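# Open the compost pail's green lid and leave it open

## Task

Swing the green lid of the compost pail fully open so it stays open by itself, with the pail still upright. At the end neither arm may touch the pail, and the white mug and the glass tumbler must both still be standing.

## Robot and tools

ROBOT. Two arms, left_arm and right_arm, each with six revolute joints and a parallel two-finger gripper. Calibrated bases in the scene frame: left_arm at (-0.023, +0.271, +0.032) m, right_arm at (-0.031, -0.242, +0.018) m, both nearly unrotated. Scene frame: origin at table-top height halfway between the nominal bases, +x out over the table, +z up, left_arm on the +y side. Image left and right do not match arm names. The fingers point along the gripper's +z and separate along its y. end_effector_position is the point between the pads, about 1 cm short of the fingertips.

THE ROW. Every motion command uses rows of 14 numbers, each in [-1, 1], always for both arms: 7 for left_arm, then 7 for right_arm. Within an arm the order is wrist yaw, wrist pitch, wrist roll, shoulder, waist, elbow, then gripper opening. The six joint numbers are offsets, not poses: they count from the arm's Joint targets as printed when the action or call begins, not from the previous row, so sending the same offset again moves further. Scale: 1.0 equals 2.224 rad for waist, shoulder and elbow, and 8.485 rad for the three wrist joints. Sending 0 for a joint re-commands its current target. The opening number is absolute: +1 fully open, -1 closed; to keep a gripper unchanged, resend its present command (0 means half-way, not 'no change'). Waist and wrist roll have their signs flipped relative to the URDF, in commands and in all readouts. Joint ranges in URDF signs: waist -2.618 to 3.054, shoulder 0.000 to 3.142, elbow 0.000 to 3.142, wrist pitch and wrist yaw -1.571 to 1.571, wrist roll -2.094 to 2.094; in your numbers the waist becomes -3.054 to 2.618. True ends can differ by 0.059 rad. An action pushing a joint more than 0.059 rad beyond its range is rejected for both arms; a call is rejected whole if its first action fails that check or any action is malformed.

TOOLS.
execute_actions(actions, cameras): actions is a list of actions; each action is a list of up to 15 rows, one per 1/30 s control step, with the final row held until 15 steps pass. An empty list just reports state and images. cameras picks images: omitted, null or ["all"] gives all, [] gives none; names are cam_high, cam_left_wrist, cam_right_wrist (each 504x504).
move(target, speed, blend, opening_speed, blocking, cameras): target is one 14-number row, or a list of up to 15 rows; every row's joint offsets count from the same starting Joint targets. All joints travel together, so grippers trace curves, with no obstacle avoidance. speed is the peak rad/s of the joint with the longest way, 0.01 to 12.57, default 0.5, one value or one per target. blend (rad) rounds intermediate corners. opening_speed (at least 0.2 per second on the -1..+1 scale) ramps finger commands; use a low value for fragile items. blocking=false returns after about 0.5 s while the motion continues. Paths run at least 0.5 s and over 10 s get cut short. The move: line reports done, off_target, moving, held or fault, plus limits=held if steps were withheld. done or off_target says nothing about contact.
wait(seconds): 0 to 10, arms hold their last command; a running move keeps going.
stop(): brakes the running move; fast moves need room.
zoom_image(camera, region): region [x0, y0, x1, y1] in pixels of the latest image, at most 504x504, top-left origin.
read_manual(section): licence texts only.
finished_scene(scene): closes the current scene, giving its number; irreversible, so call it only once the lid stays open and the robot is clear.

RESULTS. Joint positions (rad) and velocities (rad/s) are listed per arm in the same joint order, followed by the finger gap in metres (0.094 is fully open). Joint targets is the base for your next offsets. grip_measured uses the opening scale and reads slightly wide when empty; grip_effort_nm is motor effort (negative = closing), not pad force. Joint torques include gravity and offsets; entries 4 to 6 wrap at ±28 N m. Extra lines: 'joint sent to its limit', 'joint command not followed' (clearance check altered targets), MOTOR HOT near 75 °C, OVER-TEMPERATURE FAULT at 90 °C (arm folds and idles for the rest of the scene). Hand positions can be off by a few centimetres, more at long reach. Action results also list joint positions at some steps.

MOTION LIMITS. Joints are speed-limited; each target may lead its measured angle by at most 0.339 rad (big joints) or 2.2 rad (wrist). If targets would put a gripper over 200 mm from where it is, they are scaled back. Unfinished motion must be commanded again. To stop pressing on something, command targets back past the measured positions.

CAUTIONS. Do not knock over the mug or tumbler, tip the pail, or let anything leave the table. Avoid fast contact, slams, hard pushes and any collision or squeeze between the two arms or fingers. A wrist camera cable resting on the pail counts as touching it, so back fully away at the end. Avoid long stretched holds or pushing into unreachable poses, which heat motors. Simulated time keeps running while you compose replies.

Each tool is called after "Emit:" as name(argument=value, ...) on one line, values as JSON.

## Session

Emit:
execute_actions(actions=[])

Emit:
zoom_image(camera="cam_high", region=[150, 150, 400, 400])

Scene clock: 0.00 s.
left_arm: end_effector_position=(+0.3445, +0.2052, +0.2618) grip_measured=+1.000 grip_effort_nm=n/a end_effector_quat_wxyz=(+0.387, -0.070, +0.918, -0.049) | right_arm: end_effector_position=(+0.2838, -0.1894, +0.2701) grip_measured=+1.000 grip_effort_nm=n/a end_effector_quat_wxyz=(+0.501, +0.201, +0.842, +0.009)
Joint names: [wrist yaw, wrist pitch, wrist roll, shoulder, waist, elbow]
Joint positions: left_arm=[-0.142 -0.664 0.34 1.289 0.239 1.174 0.094] | right_arm=[0.59 -0.565 -0.645 1.01 -0.459 0.933 0.094]
Joint velocities: within noise
Joint torques (N m): no reading
Heat: left arm: 25 °C; right arm: 25 °C.
Joint targets: left_arm=[-0.145 -0.670 0.339 1.282 0.239 1.181] | right_arm=[0.600 -0.575 -0.644 1.004 -0.459 0.942]
Tool commands: left_gripper/opening=+1.0 right_gripper/opening=+1.0

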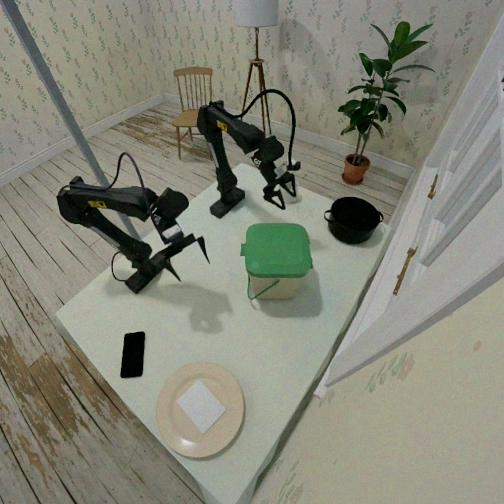

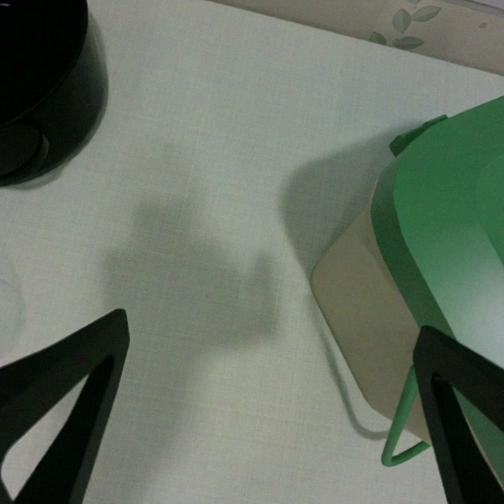

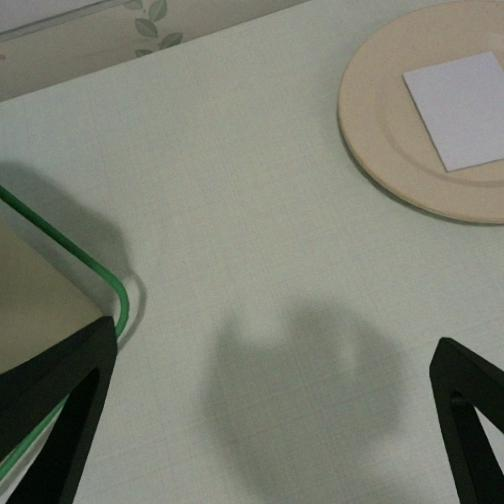

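Scaled by 2.016 from the camera's 504x504 image, which has a finer 720x720 frame.

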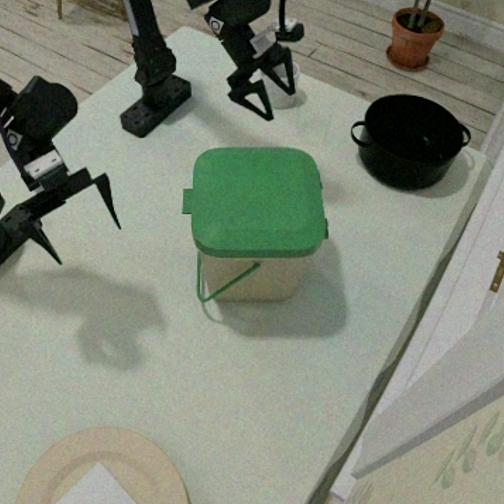

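Emit:
move(target=[[0,0,0,0,0,0,1,-0.0707,0.0678,0.1348,-0.0917,0.0715,-0.1538,0.2],[0,0,0,0,0,0,1,-0.1335,0.157,0.261,0.0211,0.1021,-0.2779,0.2]], speed=0.9, blend=0.1, opening_speed=1.5)

Emit:
zoom_image(camera="cam_high", region=[170, 190, 320, 340])

Scene clock: 21.90 s.
left_arm: end_effector_position=(+0.3445, +0.2052, +0.2618) grip_measured=+1.000 grip_effort_nm=-0.002 end_effector_quat_wxyz=(+0.387, -0.070, +0.918, -0.049) | right_arm: end_effector_position=(+0.2733, -0.0705, +0.2575) grip_measured=+0.203 grip_effort_nm=-0.193 end_effector_quat_wxyz=(+0.658, -0.644, +0.267, -0.284)
Joint names: [wrist yaw, wrist pitch, wrist roll, shoulder, waist, elbow]
Joint positions: left_arm=[-0.142 -0.664 0.34 1.289 0.239 1.174 0.094] | right_arm=[-0.512 0.744 1.57 1.044 -0.238 0.333 0.057]
Joint torques (N m): left_arm=[-0.1 1.55 -0.03 -5.63 0.05 8.44] | right_arm=[-0.22 1.79 0.07 -2.02 0.53 5.78]
Heat: left arm: 26 °C; right arm: 26 °C.
Joint targets: left_arm=[-0.145 -0.670 0.339 1.282 0.239 1.181] | right_arm=[-0.532 0.757 1.570 1.051 -0.232 0.324]
move: done

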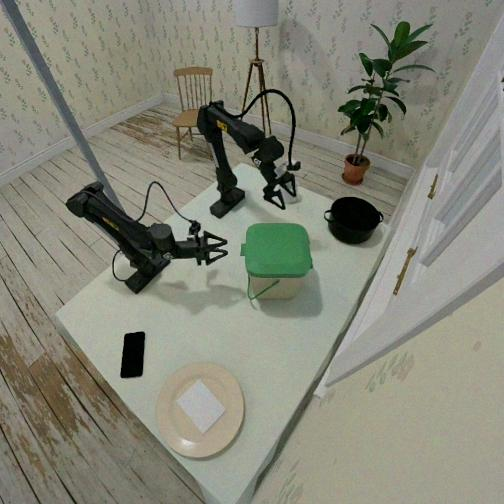

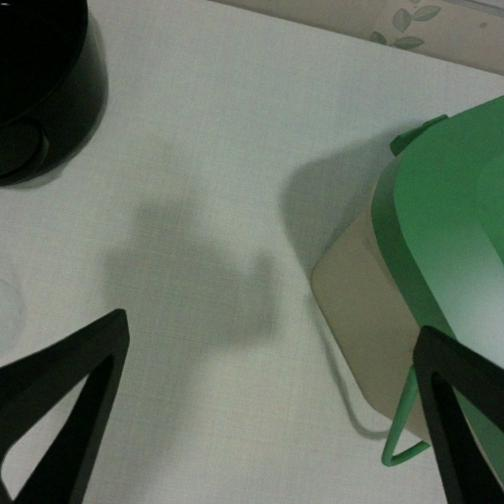

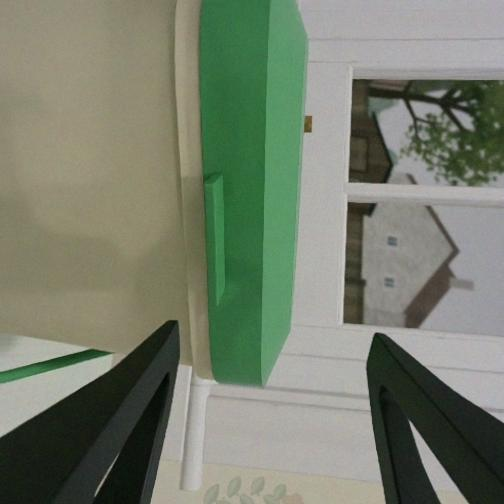

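Scaled by 3.360 from the camera's 504x504 image, which has a finer 720x720 frame.

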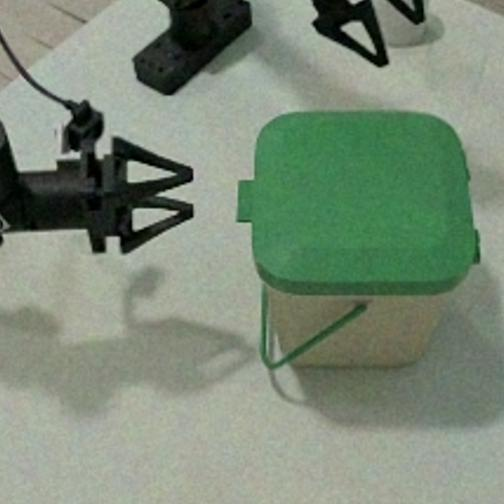

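Emit:
move(target=[0,0,0,0,0,0,1,0.013,0.0211,0,0.1147,-0.0499,0.0207,0.1], speed=0.25, opening_speed=1, cameras=["cam_high","cam_right_wrist"])

Emit:
zoom_image(camera="cam_high", region=[190, 210, 290, 310])

Scene clock: 33.83 s.
left_arm: end_effector_position=(+0.3445, +0.2052, +0.2618) grip_measured=+1.000 grip_effort_nm=-0.002 end_effector_quat_wxyz=(+0.387, -0.070, +0.918, -0.049) | right_arm: end_effector_position=(+0.2918, -0.0427, +0.2184) grip_measured=+0.103 grip_effort_nm=-0.193 end_effector_quat_wxyz=(+0.645, -0.660, +0.280, -0.265)
Joint names: [wrist yaw, wrist pitch, wrist roll, shoulder, waist, elbow]
Joint positions: left_arm=[-0.142 -0.664 0.34 1.289 0.239 1.174 0.094] | right_arm=[-0.422 0.923 1.571 1.295 -0.337 0.342 0.052]
Joint torques (N m): left_arm=[-0.11 1.54 -0.02 -5.68 0.03 8.43] | right_arm=[-0.08 1.84 0.03 -3.33 -0.46 8.42]
Heat: left arm: 26 °C; right arm: 28 °C.
Joint targets: left_arm=[-0.145 -0.670 0.339 1.282 0.239 1.181] | right_arm=[-0.422 0.936 1.570 1.306 -0.343 0.370]
move: done
Images, in order (width x height): cam_high 504x504, cam_right_wrist 504x504.

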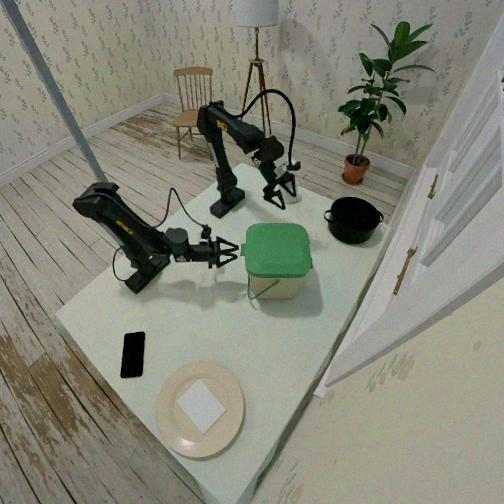

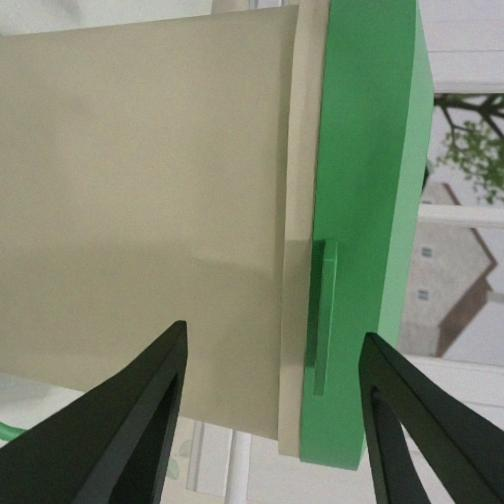

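Scaled by 5.040 from the camera's 504x504 image, which has a finer 720x720 frame.

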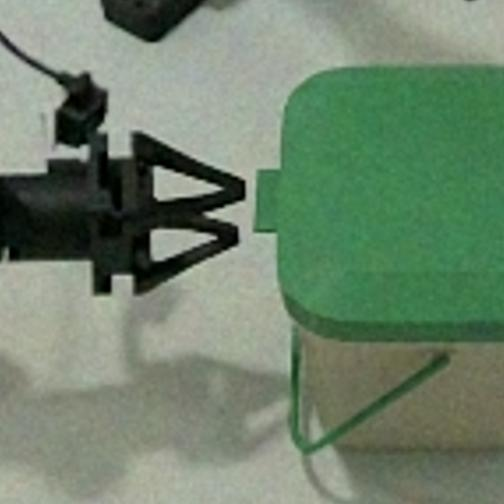

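Emit:
move(target=[[0,0,0,0,0,0,1,0,-0.0107,0,-0.0297,0,0.0202,0.1],[0,0,0,0,0,0,1,0.0031,-0.0077,0,0.0013,-0.0117,0.0396,0.1],[0,0,0,0,0,0,1,0.0031,-0.0077,0,0.0013,-0.0117,0.0396,-0.25]], speed=0.2, opening_speed=1, cameras=["cam_high","cam_right_wrist"])

Emit:
zoom_image(camera="cam_high", region=[190, 210, 290, 310])

Emit:
zoom_image(camera="cam_right_wrist", region=[150, 200, 400, 450])

Scene clock: 46.20 s.
left_arm: end_effector_position=(+0.3445, +0.2052, +0.2618) grip_measured=+1.000 grip_effort_nm=-0.002 end_effector_quat_wxyz=(+0.387, -0.070, +0.918, -0.049) | right_arm: end_effector_position=(+0.3032, -0.0325, +0.2416) grip_measured=-0.247 grip_effort_nm=-0.193 end_effector_quat_wxyz=(+0.651, -0.654, +0.274, -0.272)
Joint names: [wrist yaw, wrist pitch, wrist roll, shoulder, waist, elbow]
Joint positions: left_arm=[-0.142 -0.664 0.34 1.289 0.239 1.174 0.094] | right_arm=[-0.395 0.861 1.571 1.297 -0.363 0.431 0.035]
Joint torques (N m): left_arm=[-0.12 1.54 -0.02 -5.64 0.06 8.43] | right_arm=[-0.05 1.79 0.02 -3.66 -0.46 8.62]
Heat: left arm: 27 °C; right arm: 30 °C.
Joint targets: left_arm=[-0.145 -0.670 0.339 1.282 0.239 1.181] | right_arm=[-0.396 0.870 1.570 1.309 -0.369 0.458]
move: done
Images, in order (width x height): cam_high 504x504, cam_right_wrist 504x504.

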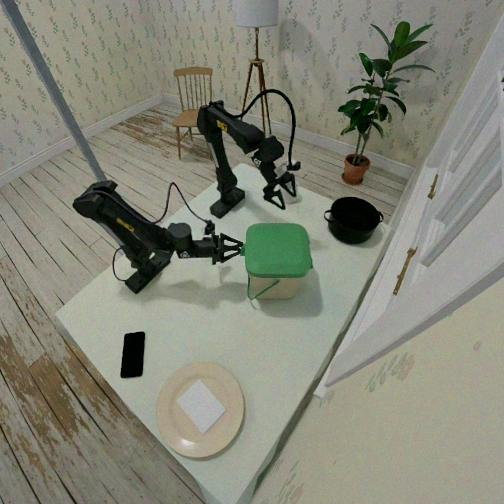

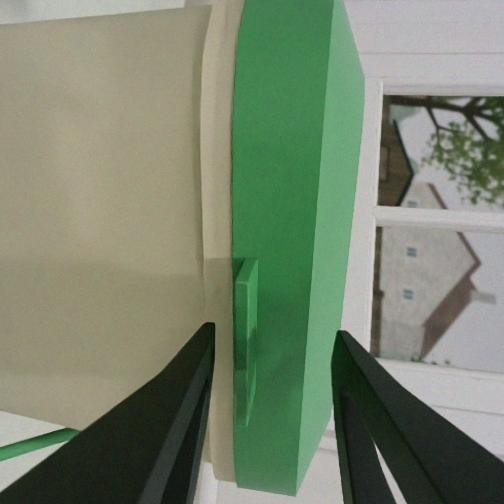

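Scaled by 5.040 from the camera's 504x504 image, which has a finer 720x720 frame.

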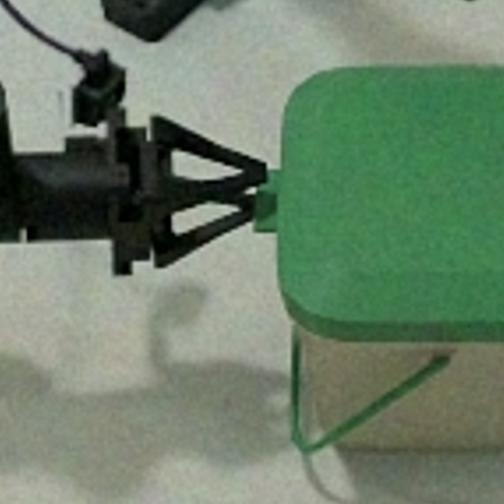

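Scaled by 2.016 from the camera's 504x504 image, which has a finer 720x720 frame.

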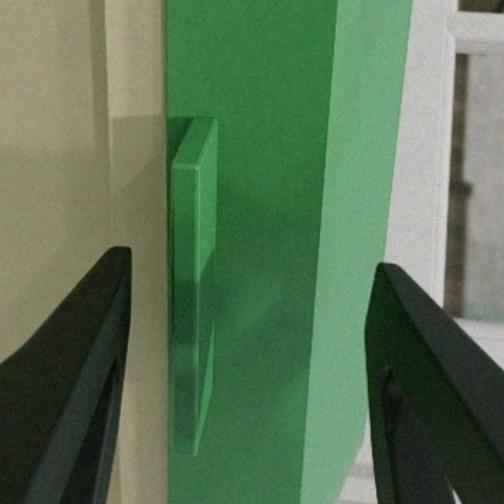

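Emit:
move(target=[[0,0,0,0,0,0,1,0,0.0088,0,0.0198,0,-0.0135,-0.25],[0,0,0,0,0,0,1,0,0.0088,0,0.0198,0,-0.0135,-1]], speed=0.2, opening_speed=0.5, cameras=["cam_high","cam_right_wrist"])

Emit:
zoom_image(camera="cam_right_wrist", region=[150, 200, 400, 450])

Scene clock: 55.33 s.
left_arm: end_effector_position=(+0.3445, +0.2052, +0.2618) grip_measured=+1.000 grip_effort_nm=0.002 end_effector_quat_wxyz=(+0.387, -0.070, +0.918, -0.049) | right_arm: end_effector_position=(+0.3078, -0.0307, +0.2426) grip_measured=-0.932 grip_effort_nm=-1.053 end_effector_quat_wxyz=(+0.657, -0.648, +0.261, -0.286)
Joint names: [wrist yaw, wrist pitch, wrist roll, shoulder, waist, elbow]
Joint positions: left_arm=[-0.142 -0.664 0.34 1.289 0.239 1.174 0.094] | right_arm=[-0.395 0.943 1.588 1.346 -0.363 0.431 0.003]
Joint torques (N m): left_arm=[-0.11 1.54 -0.01 -5.68 -0.01 8.44] | right_arm=[-0.06 1.78 -0.15 -4.4 -0.47 5.75]
Heat: left arm: 27 °C; right arm: 31 °C.
Joint targets: left_arm=[-0.145 -0.670 0.339 1.282 0.239 1.181] | right_arm=[-0.396 0.945 1.570 1.353 -0.369 0.428]
move: done
Images, in order (width x height): cam_high 504x504, cam_right_wrist 504x504.

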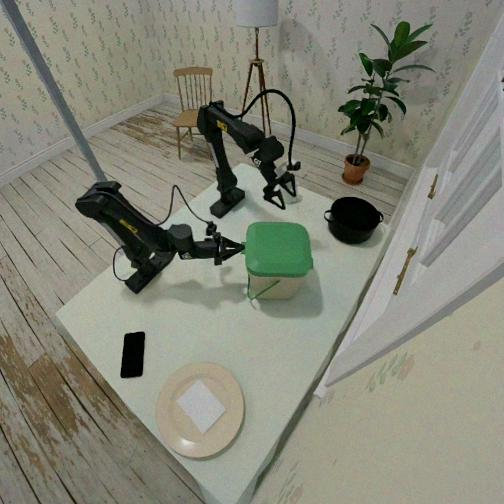

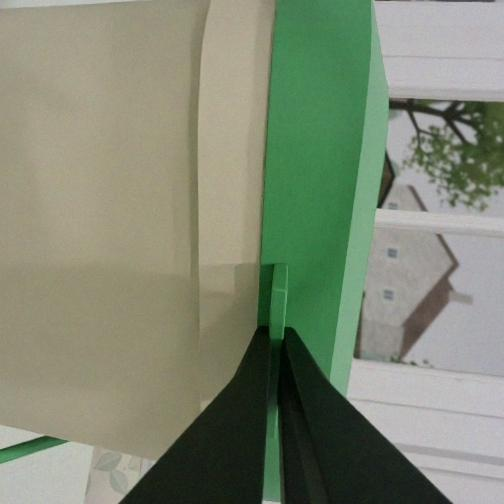

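Scaled by 2.016 from the camera's 504x504 image, which has a finer 720x720 frame.

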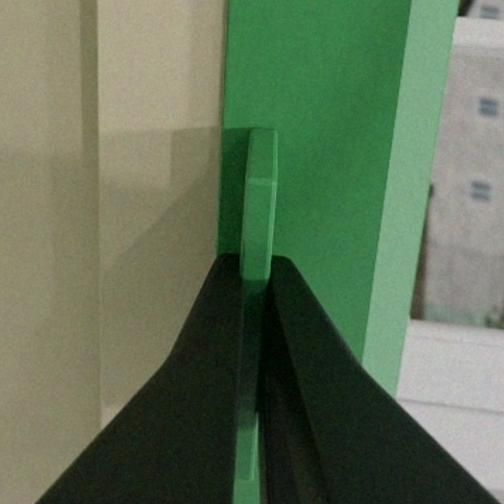

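Emit:
move(target=[0,0,0,0,0,0,1,0.0007,-0.0907,0.01,-0.0782,-0.0027,0.1736,-1], speed=0.25, cameras=["cam_high","cam_right_wrist"])

Scene clock: 72.00 s.
left_arm: end_effector_position=(+0.3445, +0.2052, +0.2618) grip_measured=+1.000 grip_effort_nm=0.002 end_effector_quat_wxyz=(+0.387, -0.070, +0.918, -0.049) | right_arm: end_effector_position=(+0.3199, -0.0246, +0.2880) grip_measured=-0.933 grip_effort_nm=-1.062 end_effector_quat_wxyz=(-0.586, +0.714, -0.294, +0.246)
Joint names: [wrist yaw, wrist pitch, wrist roll, shoulder, waist, elbow]
Joint positions: left_arm=[-0.142 -0.664 0.34 1.289 0.239 1.174 0.094] | right_arm=[-0.384 0.22 1.656 1.217 -0.37 0.789 0.003]
Joint torques (N m): left_arm=[-0.11 1.56 -0.03 -5.67 0.03 8.46] | right_arm=[-0.15 1.32 0.01 -8.5 -0.36 9.44]
Heat: left arm: 28 °C; right arm: 31 °C.
Joint targets: left_arm=[-0.145 -0.670 0.339 1.282 0.239 1.181] | right_arm=[-0.390 0.176 1.655 1.179 -0.375 0.814]
move: off_target (right_arm); right_arm: the wrist pitch is farthest, 0.045 rad from its target
Images, in order (width x height): cam_high 504x504, cam_right_wrist 504x504.

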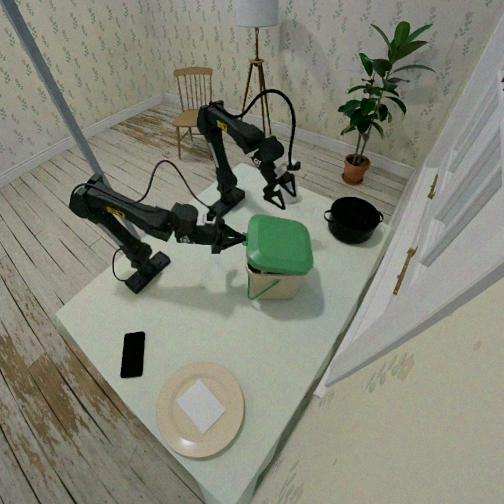

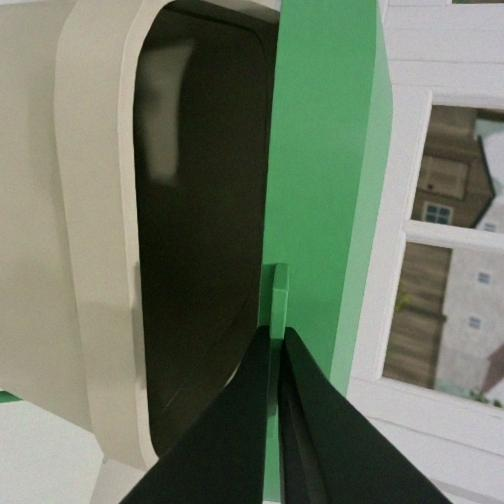

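Emit:
move(target=[[0,0,0,-0.1,0,0,1,0.0032,-0.0635,0.0087,0.0643,-0.0121,0.2028,-1],[0,0,0,-0.2,0,0,1,0.0065,-0.1163,0.0138,0.1745,-0.0247,0.429,-1],[0,0,0,-0.2,0,0,1,0.0065,-0.1163,0.0138,0.1745,-0.0247,0.429,-0.5],[0,0,0,-0.2,0,0,1,0.0078,-0.0561,0.0018,0.1012,-0.0297,0.2736,-0.1]], speed=[0.35,0.35,0.35,0.3], blend=[0.04,0,0,0], opening_speed=0.6, cameras=["cam_high","cam_right_wrist"])

Emit:
zoom_image(camera="cam_high", region=[170, 170, 320, 320])

Scene clock: 104.17 s.
left_arm: end_effector_position=(+0.2650, +0.2253, +0.4024) grip_measured=+1.000 grip_effort_nm=0.007 end_effector_quat_wxyz=(+0.570, -0.079, +0.810, -0.112) | right_arm: end_effector_position=(+0.3570, +0.0110, +0.3832) grip_measured=-0.103 grip_effort_nm=0.125 end_effector_quat_wxyz=(-0.549, +0.745, -0.300, +0.231)
Joint names: [wrist yaw, wrist pitch, wrist roll, shoulder, waist, elbow]
Joint positions: left_arm=[-0.142 -0.664 0.34 0.845 0.239 1.174 0.094] | right_arm=[-0.32 -0.303 1.687 1.441 -0.435 1.434 0.042]
Joint torques (N m): left_arm=[-0.08 1.87 -0.01 -0.64 -0.01 7.86] | right_arm=[-0.14 1.75 -0.13 -10.56 -0.5 5.91]
Heat: left arm: 29 °C; right arm: 31 °C.
Joint targets: left_arm=[-0.145 -0.670 0.339 0.837 0.239 1.181] | right_arm=[-0.324 -0.301 1.671 1.404 -0.441 1.422]
move: off_target (right_arm); target 3's new numbers were sent with right_arm's wrist pitch 0.041 rad from that target; target 4's new numbers were sent with right_arm's shoulder 0.037 rad from that target; right_arm: the shoulder is farthest, 0.037 rad from its target
Images, in order (width x height): cam_high 504x504, cam_right_wrist 504x504.

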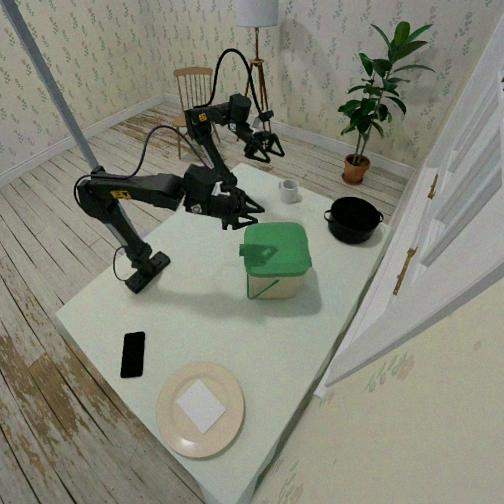

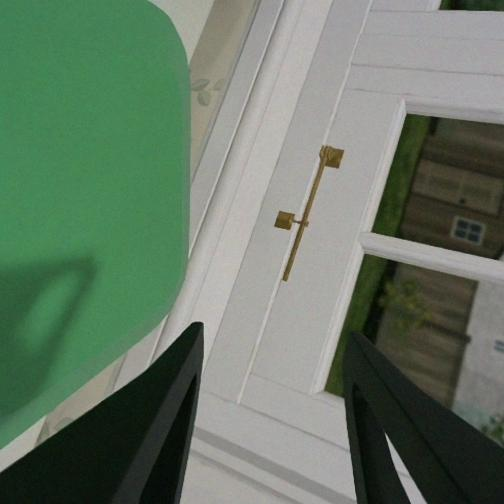

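Scaled by 3.360 from the camera's 504x504 image, which has a finer 720x720 frame.

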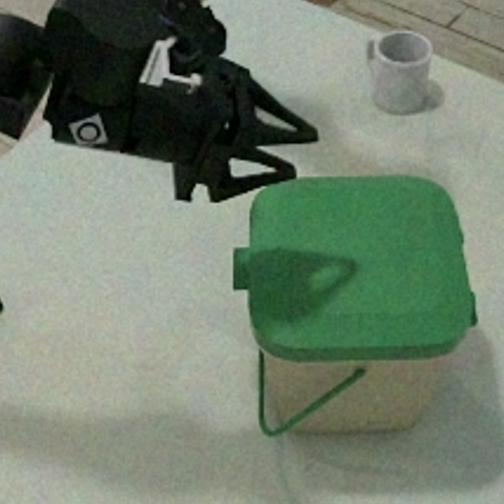

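Emit:
move(target=[[0,0,0,0,0,0,1,-0.0211,0.0381,-0.0118,-0.2064,0.0805,-0.2693,-0.1],[0,0,0,0,0,0,1,-0.0246,0.1247,-0.0118,-0.1587,0.094,-0.4937,-0.1]], speed=0.6, blend=0.06, cameras=["cam_high","cam_right_wrist"])

Emit:
zoom_image(camera="cam_high", region=[190, 210, 290, 310])

Scene clock: 115.67 s.
left_arm: end_effector_position=(+0.2650, +0.2253, +0.4024) grip_measured=+1.000 grip_effort_nm=0.002 end_effector_quat_wxyz=(+0.570, -0.079, +0.810, -0.112) | right_arm: end_effector_position=(+0.2733, -0.0704, +0.2570) grip_measured=-0.103 grip_effort_nm=0.120 end_effector_quat_wxyz=(+0.655, -0.647, +0.261, -0.291)
Joint names: [wrist yaw, wrist pitch, wrist roll, shoulder, waist, elbow]
Joint positions: left_arm=[-0.142 -0.664 0.34 0.845 0.239 1.174 0.094] | right_arm=[-0.512 0.745 1.59 1.045 -0.238 0.332 0.042]
Joint torques (N m): left_arm=[-0.08 1.89 -0.02 -0.62 0.05 7.83] | right_arm=[-0.27 1.75 -0.16 -2.07 0.55 5.9]
Heat: left arm: 30 °C; right arm: 32 °C.
Joint targets: left_arm=[-0.145 -0.670 0.339 0.837 0.239 1.181] | right_arm=[-0.533 0.757 1.570 1.051 -0.232 0.324]
move: done
Images, in order (width x height): cam_high 504x504, cam_right_wrist 504x504.

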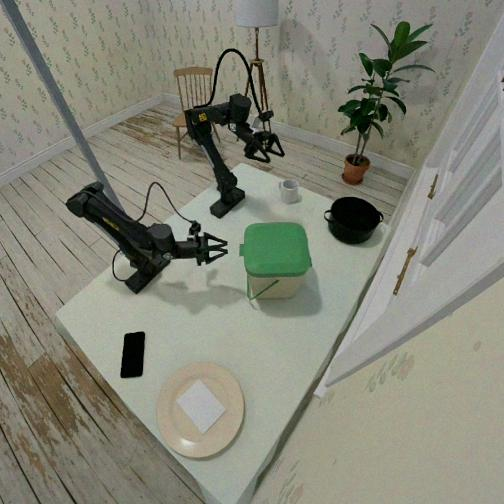

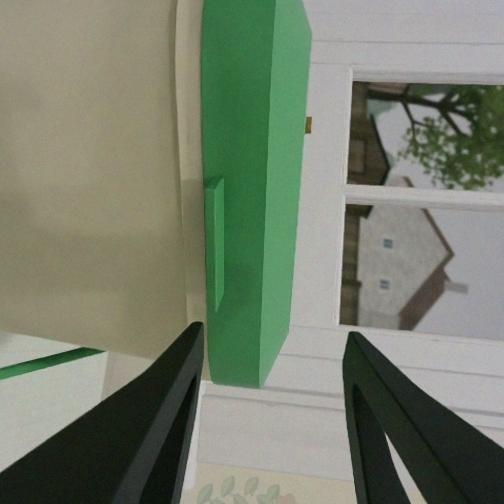

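Scaled by 5.040 from the camera's 504x504 image, which has a finer 720x720 frame.

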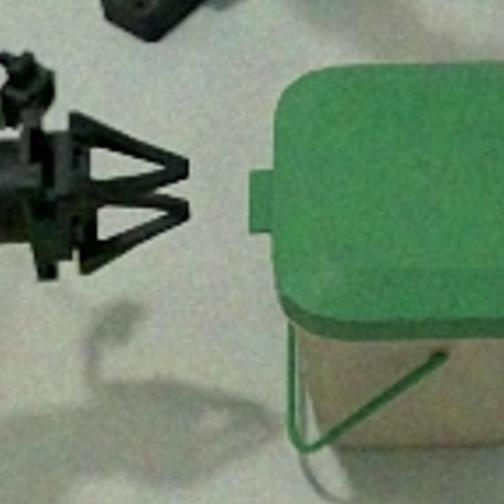

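Emit:
move(target=[[0,0,0,0,0,0,1,0.0131,0.0211,0,0.1147,-0.0499,0.0207,-0.1],[0,0,0,0,0,0,1,0.0131,0.0104,0,0.085,-0.0499,0.0409,-0.1],[0,0,0,0,0,0,1,0.0161,0.0133,0,0.116,-0.0616,0.0603,-0.1],[0,0,0,0,0,0,1,0.0161,0.0222,0,0.1358,-0.0616,0.0468,-0.25]], speed=[0.4,0.25,0.25,0.2], opening_speed=1, cameras=["cam_high","cam_right_wrist"])

Emit:
zoom_image(camera="cam_high", region=[190, 210, 290, 310])

Scene clock: 129.93 s.
left_arm: end_effector_position=(+0.2650, +0.2253, +0.4024) grip_measured=+1.000 grip_effort_nm=0.002 end_effector_quat_wxyz=(+0.570, -0.079, +0.810, -0.112) | right_arm: end_effector_position=(+0.3072, -0.0307, +0.2426) grip_measured=-0.247 grip_effort_nm=-0.188 end_effector_quat_wxyz=(+0.656, -0.649, +0.261, -0.285)
Joint names: [wrist yaw, wrist pitch, wrist roll, shoulder, waist, elbow]
Joint positions: left_arm=[-0.142 -0.664 0.34 0.845 0.239 1.174 0.094] | right_arm=[-0.396 0.932 1.59 1.34 -0.363 0.432 0.035]
Joint torques (N m): left_arm=[-0.09 1.88 -0.02 -0.65 0.03 7.87] | right_arm=[-0.05 1.82 -0.16 -3.84 -0.44 5.79]
Heat: left arm: 31 °C; right arm: 34 °C.
Joint targets: left_arm=[-0.145 -0.670 0.339 0.837 0.239 1.181] | right_arm=[-0.396 0.946 1.570 1.353 -0.369 0.429]
move: done
Images, in order (width x height): cam_high 504x504, cam_right_wrist 504x504.

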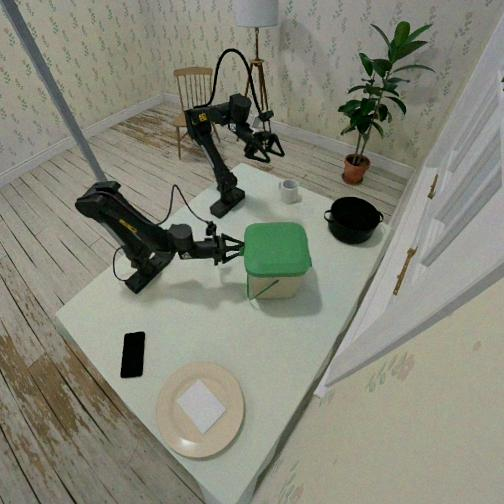

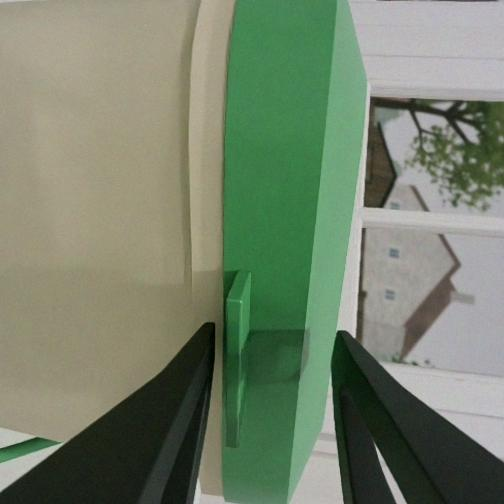

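Scaled by 5.040 from the camera's 504x504 image, which has a finer 720x720 frame.

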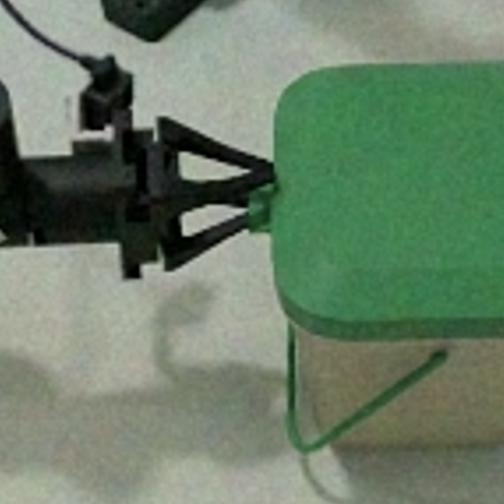

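Emit:
move(target=[[0,0,0,0,0,0,1,-0.0007,0.0086,0,0.0162,0.0027,-0.0175,-0.25],[0,0,0,0,0,0,1,-0.0007,0.0086,0,0.0162,0.0027,-0.0175,-1]], speed=0.2, opening_speed=0.5, cameras=["cam_high","cam_right_wrist"])

Emit:
zoom_image(camera="cam_high", region=[190, 210, 290, 310])

Scene clock: 141.07 s.
left_arm: end_effector_position=(+0.2650, +0.2253, +0.4024) grip_measured=+1.000 grip_effort_nm=0.002 end_effector_quat_wxyz=(+0.570, -0.079, +0.810, -0.112) | right_arm: end_effector_position=(+0.3048, -0.0316, +0.2395) grip_measured=-0.930 grip_effort_nm=-1.057 end_effector_quat_wxyz=(+0.664, -0.640, +0.252, -0.294)
Joint names: [wrist yaw, wrist pitch, wrist roll, shoulder, waist, elbow]
Joint positions: left_arm=[-0.142 -0.664 0.34 0.845 0.239 1.174 0.094] | right_arm=[-0.396 1.036 1.59 1.375 -0.363 0.397 0.003]
Joint torques (N m): left_arm=[-0.07 1.88 -0.02 -0.62 0.02 7.84] | right_arm=[-0.1 1.55 -0.15 -3.81 0.08 5.14]
Heat: left arm: 31 °C; right arm: 34 °C.
Joint targets: left_arm=[-0.145 -0.670 0.339 0.837 0.239 1.181] | right_arm=[-0.402 1.019 1.570 1.389 -0.363 0.389]
move: done
Images, in order (width x height): cam_high 504x504, cam_right_wrist 504x504.

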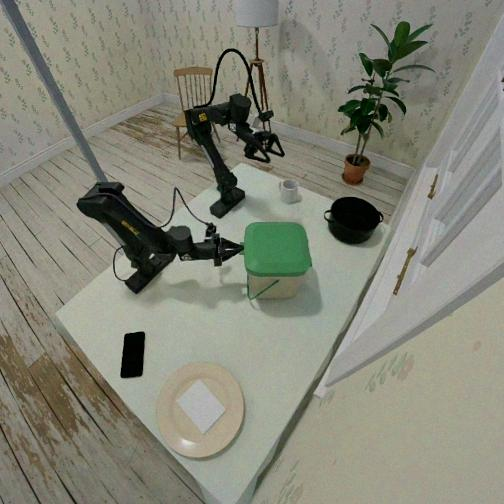

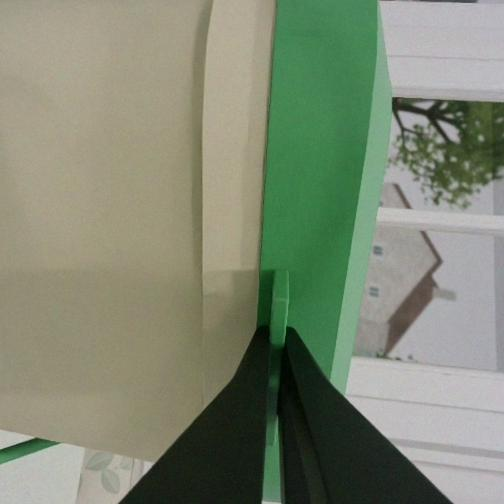

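Scaled by 5.040 from the camera's 504x504 image, which has a finer 720x720 frame.

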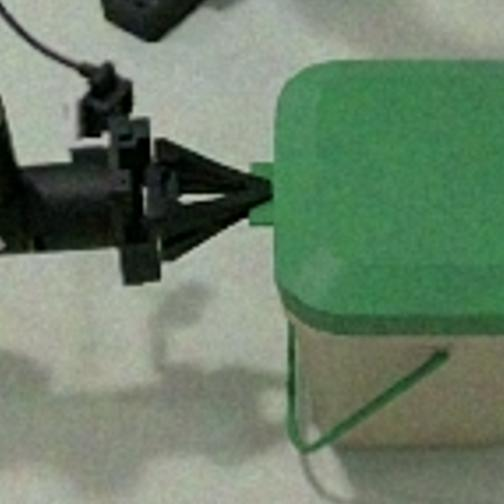

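Emit:
move(target=[[0,0,0,0,0,0,1,0.0014,-0.0995,0.01,-0.0944,-0.0054,0.1911,-1],[0,0,0,0,0,0,1,0.0046,-0.1629,0.0187,-0.0301,-0.0175,0.3939,-1],[0,0,0,0,0,0,1,0.0079,-0.2157,0.0238,0.08,-0.0301,0.62,-1]], speed=0.35, blend=0.04, cameras=["cam_high","cam_right_wrist"])

Emit:
zoom_image(camera="cam_high", region=[170, 170, 320, 320])

Scene clock: 151.50 s.
left_arm: end_effector_position=(+0.2650, +0.2253, +0.4024) grip_measured=+1.000 grip_effort_nm=0.002 end_effector_quat_wxyz=(+0.570, -0.079, +0.810, -0.112) | right_arm: end_effector_position=(+0.3483, +0.0000, +0.3724) grip_measured=-0.932 grip_effort_nm=-1.067 end_effector_quat_wxyz=(-0.456, +0.809, -0.327, +0.176)
Joint names: [wrist yaw, wrist pitch, wrist roll, shoulder, waist, elbow]
Joint positions: left_arm=[-0.142 -0.664 0.34 0.845 0.239 1.174 0.094] | right_arm=[-0.32 -0.765 1.759 1.555 -0.421 1.739 0.003]
Joint torques (N m): left_arm=[-0.07 1.88 -0.02 -0.62 -0.01 7.87] | right_arm=[-0.3 1.18 0.17 -6.67 -0.7 9.18]
Heat: left arm: 31 °C; right arm: 34 °C.
Joint targets: left_arm=[-0.145 -0.670 0.339 0.837 0.239 1.181] | right_arm=[-0.335 -0.811 1.772 1.567 -0.430 1.768]
move: off_target (right_arm); right_arm: the wrist pitch is farthest, 0.047 rad from its target
Images, in order (width x height): cam_high 504x504, cam_right_wrist 504x504.

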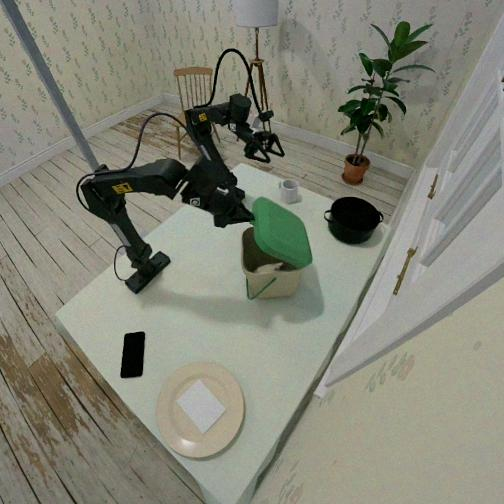

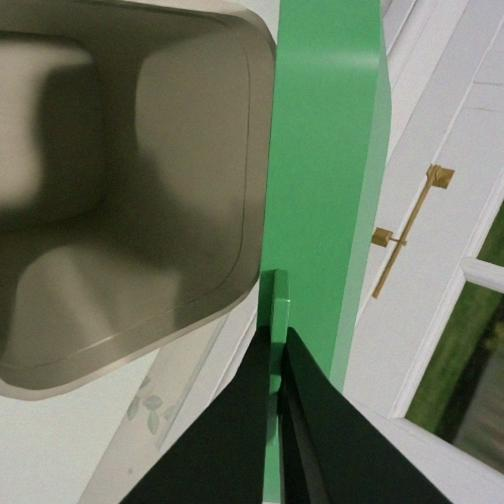

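Scaled by 3.360 from the camera's 504x504 image, which has a finer 720x720 frame.

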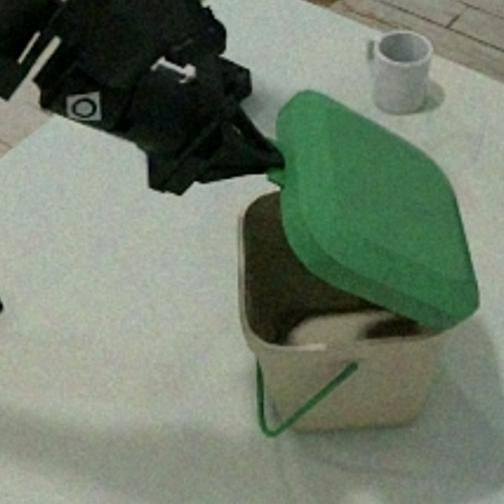

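Emit:
move(target=[[0,0,0,0,0,0,1,0,0,0,0,0,0,-0.5],[0,0,0,0,0,0,1,0.0018,0.056,-0.0118,-0.0625,-0.0067,-0.1277,-0.5]], speed=0.25, opening_speed=0.5, cameras=["cam_high","cam_right_wrist"])

Emit:
zoom_image(camera="cam_high", region=[170, 170, 320, 320])

Scene clock: 164.40 s.
left_arm: end_effector_position=(+0.2650, +0.2253, +0.4024) grip_measured=+1.000 grip_effort_nm=0.002 end_effector_quat_wxyz=(+0.570, -0.079, +0.810, -0.112) | right_arm: end_effector_position=(+0.3602, +0.0140, +0.3932) grip_measured=-0.503 grip_effort_nm=0.120 end_effector_quat_wxyz=(-0.549, +0.745, -0.298, +0.232)
Joint names: [wrist yaw, wrist pitch, wrist roll, shoulder, waist, elbow]
Joint positions: left_arm=[-0.142 -0.664 0.34 0.845 0.239 1.174 0.094] | right_arm=[-0.317 -0.339 1.689 1.466 -0.438 1.496 0.023]
Joint torques (N m): left_arm=[-0.08 1.89 -0.01 -0.64 -0.01 7.84] | right_arm=[-0.12 1.78 -0.16 -10.82 -0.51 5.91]
Heat: left arm: 32 °C; right arm: 33 °C.
Joint targets: left_arm=[-0.145 -0.670 0.339 0.837 0.239 1.181] | right_arm=[-0.319 -0.336 1.672 1.428 -0.445 1.484]
move: off_target (right_arm); right_arm: the shoulder is farthest, 0.038 rad from its target
Images, in order (width x height): cam_high 504x504, cam_right_wrist 504x504.

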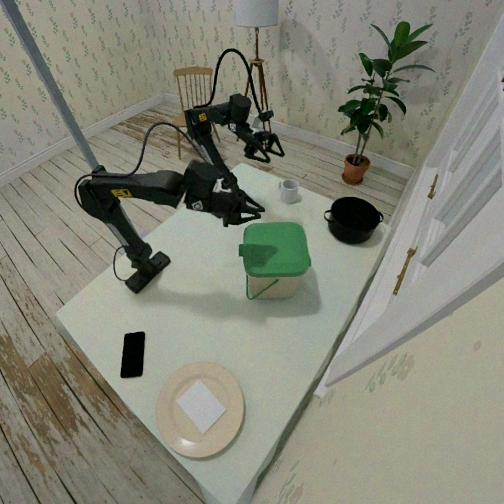

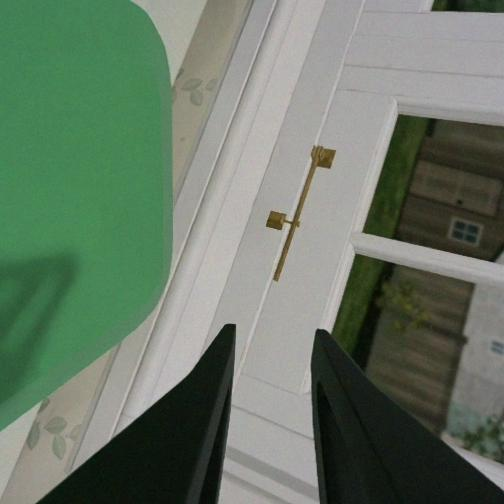

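Scaled by 3.360 from the camera's 504x504 image, which has a finer 720x720 frame.

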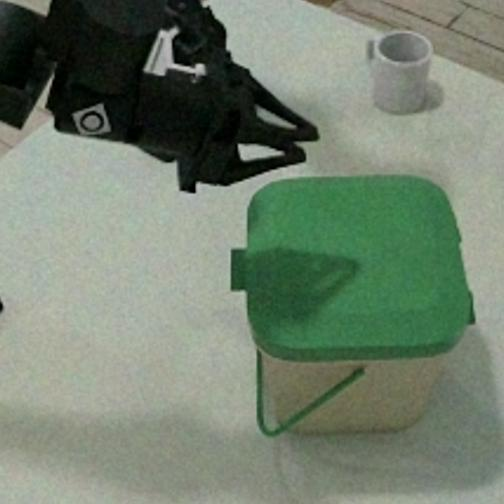

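Emit:
move(target=[[0,0,0,0,0,0,1,-0.0217,0.0422,-0.012,-0.2172,0.0823,-0.2972,-0.5],[0,0,0,0,0,0,1,-0.0252,0.1288,-0.012,-0.1695,0.0958,-0.5216,-0.25],[0,0,0,0,0,0,1,-0.0121,0.1499,-0.012,-0.0548,0.0459,-0.5009,-0.25],[0,0,0,0,0,0,1,-0.0121,0.1392,-0.012,-0.0845,0.0459,-0.4807,-0.25]], speed=[0.6,0.6,0.4,0.3], blend=[0.06,0,0.02,0], cameras=["cam_high","cam_right_wrist"])

Emit:
zoom_image(camera="cam_high", region=[190, 210, 290, 310])

Scene clock: 196.43 s.
left_arm: end_effector_position=(+0.2650, +0.2253, +0.4024) grip_measured=+1.000 grip_effort_nm=0.002 end_effector_quat_wxyz=(+0.570, -0.079, +0.810, -0.112) | right_arm: end_effector_position=(+0.2964, -0.0412, +0.2331) grip_measured=-0.253 grip_effort_nm=0.120 end_effector_quat_wxyz=(+0.644, -0.661, +0.273, -0.273)
Joint names: [wrist yaw, wrist pitch, wrist roll, shoulder, waist, elbow]
Joint positions: left_arm=[-0.142 -0.664 0.34 0.845 0.239 1.174 0.094] | right_arm=[-0.421 0.849 1.589 1.264 -0.337 0.391 0.035]
Joint torques (N m): left_arm=[-0.09 1.88 -0.01 -0.69 0.08 7.83] | right_arm=[-0.06 1.66 -0.15 -6.54 -0.47 8.39]
Heat: left arm: 32 °C; right arm: 34 °C.
Joint targets: left_arm=[-0.145 -0.670 0.339 0.837 0.239 1.181] | right_arm=[-0.422 0.845 1.570 1.240 -0.343 0.415]
move: done
Images, in order (width x height): cam_high 504x504, cam_right_wrist 504x504.

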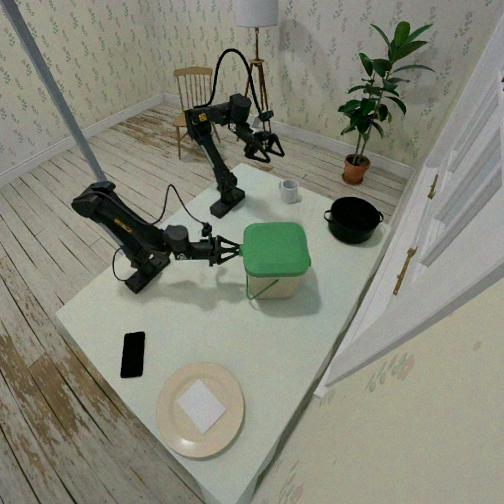

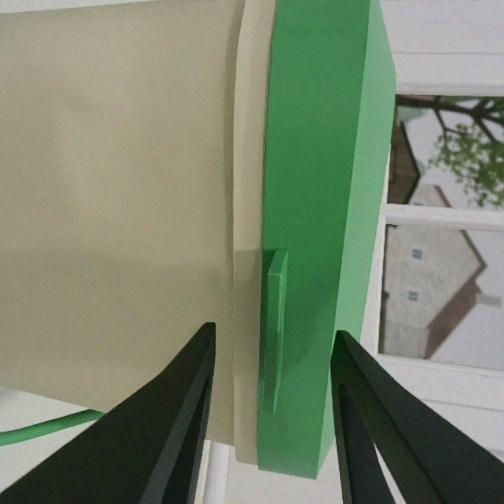

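Scaled by 5.040 from the camera's 504x504 image, which has a finer 720x720 frame.

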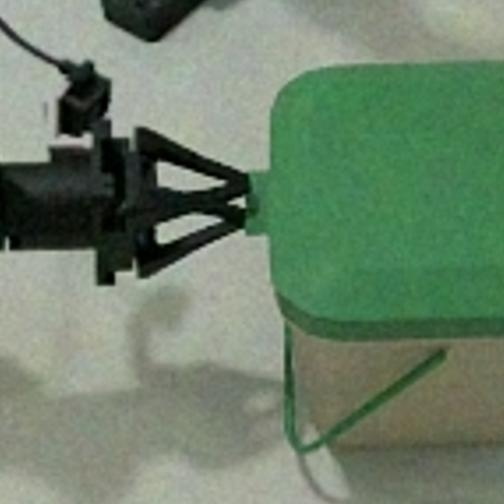

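Emit:
move(target=[[0,0,0,0,0,0,1,0.0014,0.0022,0,0.0202,-0.0054,0.0119,-0.25],[0,0,0,0,0,0,1,0.0014,0.0022,0,0.0202,-0.0054,0.0119,-1]], speed=0.2, opening_speed=0.5, cameras=["cam_high","cam_right_wrist"])

Emit:
zoom_image(camera="cam_high", region=[190, 210, 290, 310])

Scene clock: 205.87 s.
left_arm: end_effector_position=(+0.2650, +0.2253, +0.4024) grip_measured=+1.000 grip_effort_nm=-0.002 end_effector_quat_wxyz=(+0.570, -0.079, +0.810, -0.112) | right_arm: end_effector_position=(+0.3003, -0.0372, +0.2388) grip_measured=-0.938 grip_effort_nm=-1.067 end_effector_quat_wxyz=(+0.646, -0.658, +0.270, -0.276)
Joint names: [wrist yaw, wrist pitch, wrist roll, shoulder, waist, elbow]
Joint positions: left_arm=[-0.142 -0.664 0.34 0.845 0.239 1.174 0.094] | right_arm=[-0.409 0.851 1.59 1.279 -0.348 0.415 0.003]
Joint torques (N m): left_arm=[-0.09 1.87 -0.01 -0.66 0.02 7.86] | right_arm=[-0.07 1.8 -0.17 -3.9 -0.51 8.66]
Heat: left arm: 33 °C; right arm: 35 °C.
Joint targets: left_arm=[-0.145 -0.670 0.339 0.837 0.239 1.181] | right_arm=[-0.410 0.863 1.570 1.285 -0.354 0.442]
move: done
Images, in order (width x height): cam_high 504x504, cam_right_wrist 504x504.

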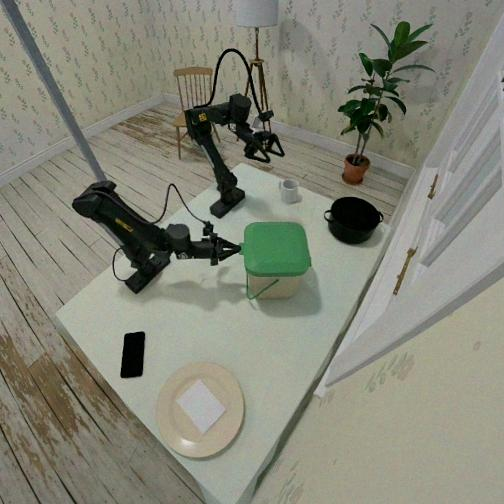

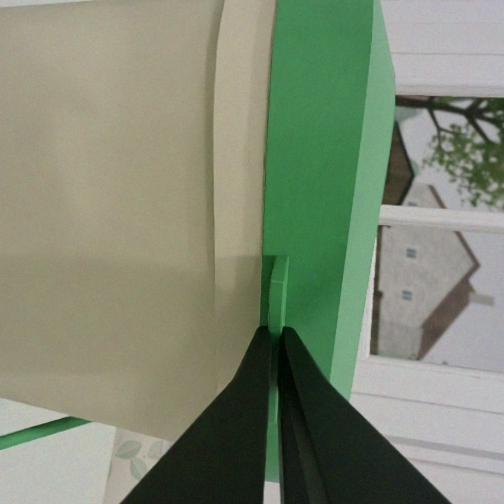

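Scaled by 5.040 from the camera's 504x504 image, which has a finer 720x720 frame.

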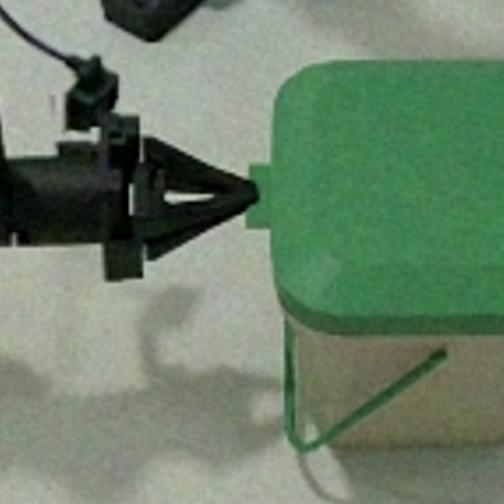

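Emit:
move(target=[[0,0,0,0,0,0,1,0,0,0,0,0,0,-0.5],[0,0,0,0,0,0,1,0.0014,0.0008,0,0.009,-0.0054,0.0058,-0.5],[0,0,0,0,0,0,1,0.0014,0.0008,0,0.009,-0.0054,0.0058,-1]], speed=0.2, opening_speed=0.6, cameras=["cam_high","cam_right_wrist"])

Emit:
zoom_image(camera="cam_high", region=[190, 210, 290, 310])

Scene clock: 213.33 s.
left_arm: end_effector_position=(+0.2650, +0.2253, +0.4024) grip_measured=+1.000 grip_effort_nm=-0.007 end_effector_quat_wxyz=(+0.570, -0.079, +0.810, -0.112) | right_arm: end_effector_position=(+0.3028, -0.0332, +0.2427) grip_measured=-0.930 grip_effort_nm=-1.057 end_effector_quat_wxyz=(+0.651, -0.654, +0.265, -0.280)
Joint names: [wrist yaw, wrist pitch, wrist roll, shoulder, waist, elbow]
Joint positions: left_arm=[-0.142 -0.664 0.34 0.845 0.239 1.174 0.094] | right_arm=[-0.398 0.875 1.591 1.298 -0.361 0.427 0.003]
Joint torques (N m): left_arm=[-0.09 1.87 -0.02 -0.69 0.05 7.84] | right_arm=[-0.06 1.69 -0.17 -4.05 -0.51 8.76]
Heat: left arm: 33 °C; right arm: 35 °C.
Joint targets: left_arm=[-0.145 -0.670 0.339 0.837 0.239 1.181] | right_arm=[-0.398 0.871 1.570 1.305 -0.367 0.455]
move: done
Images, in order (width x height): cam_high 504x504, cam_right_wrist 504x504.

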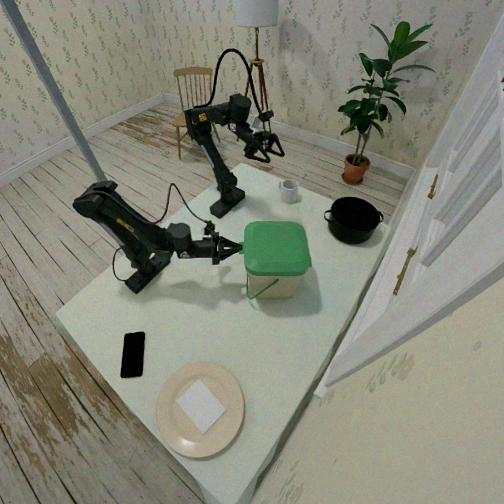

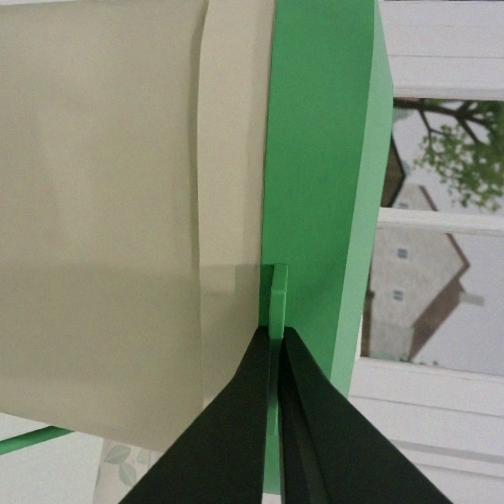

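Scaled by 5.040 from the camera's 504x504 image, which has a finer 720x720 frame.

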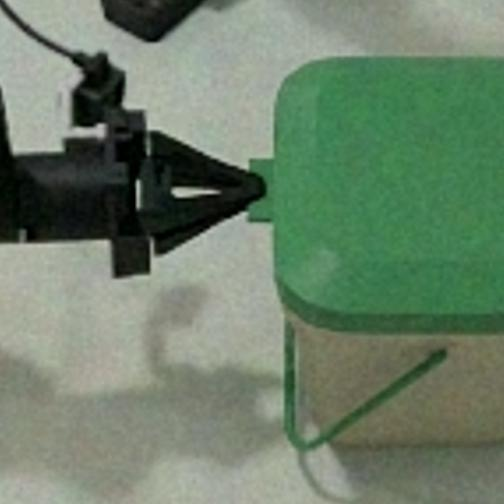

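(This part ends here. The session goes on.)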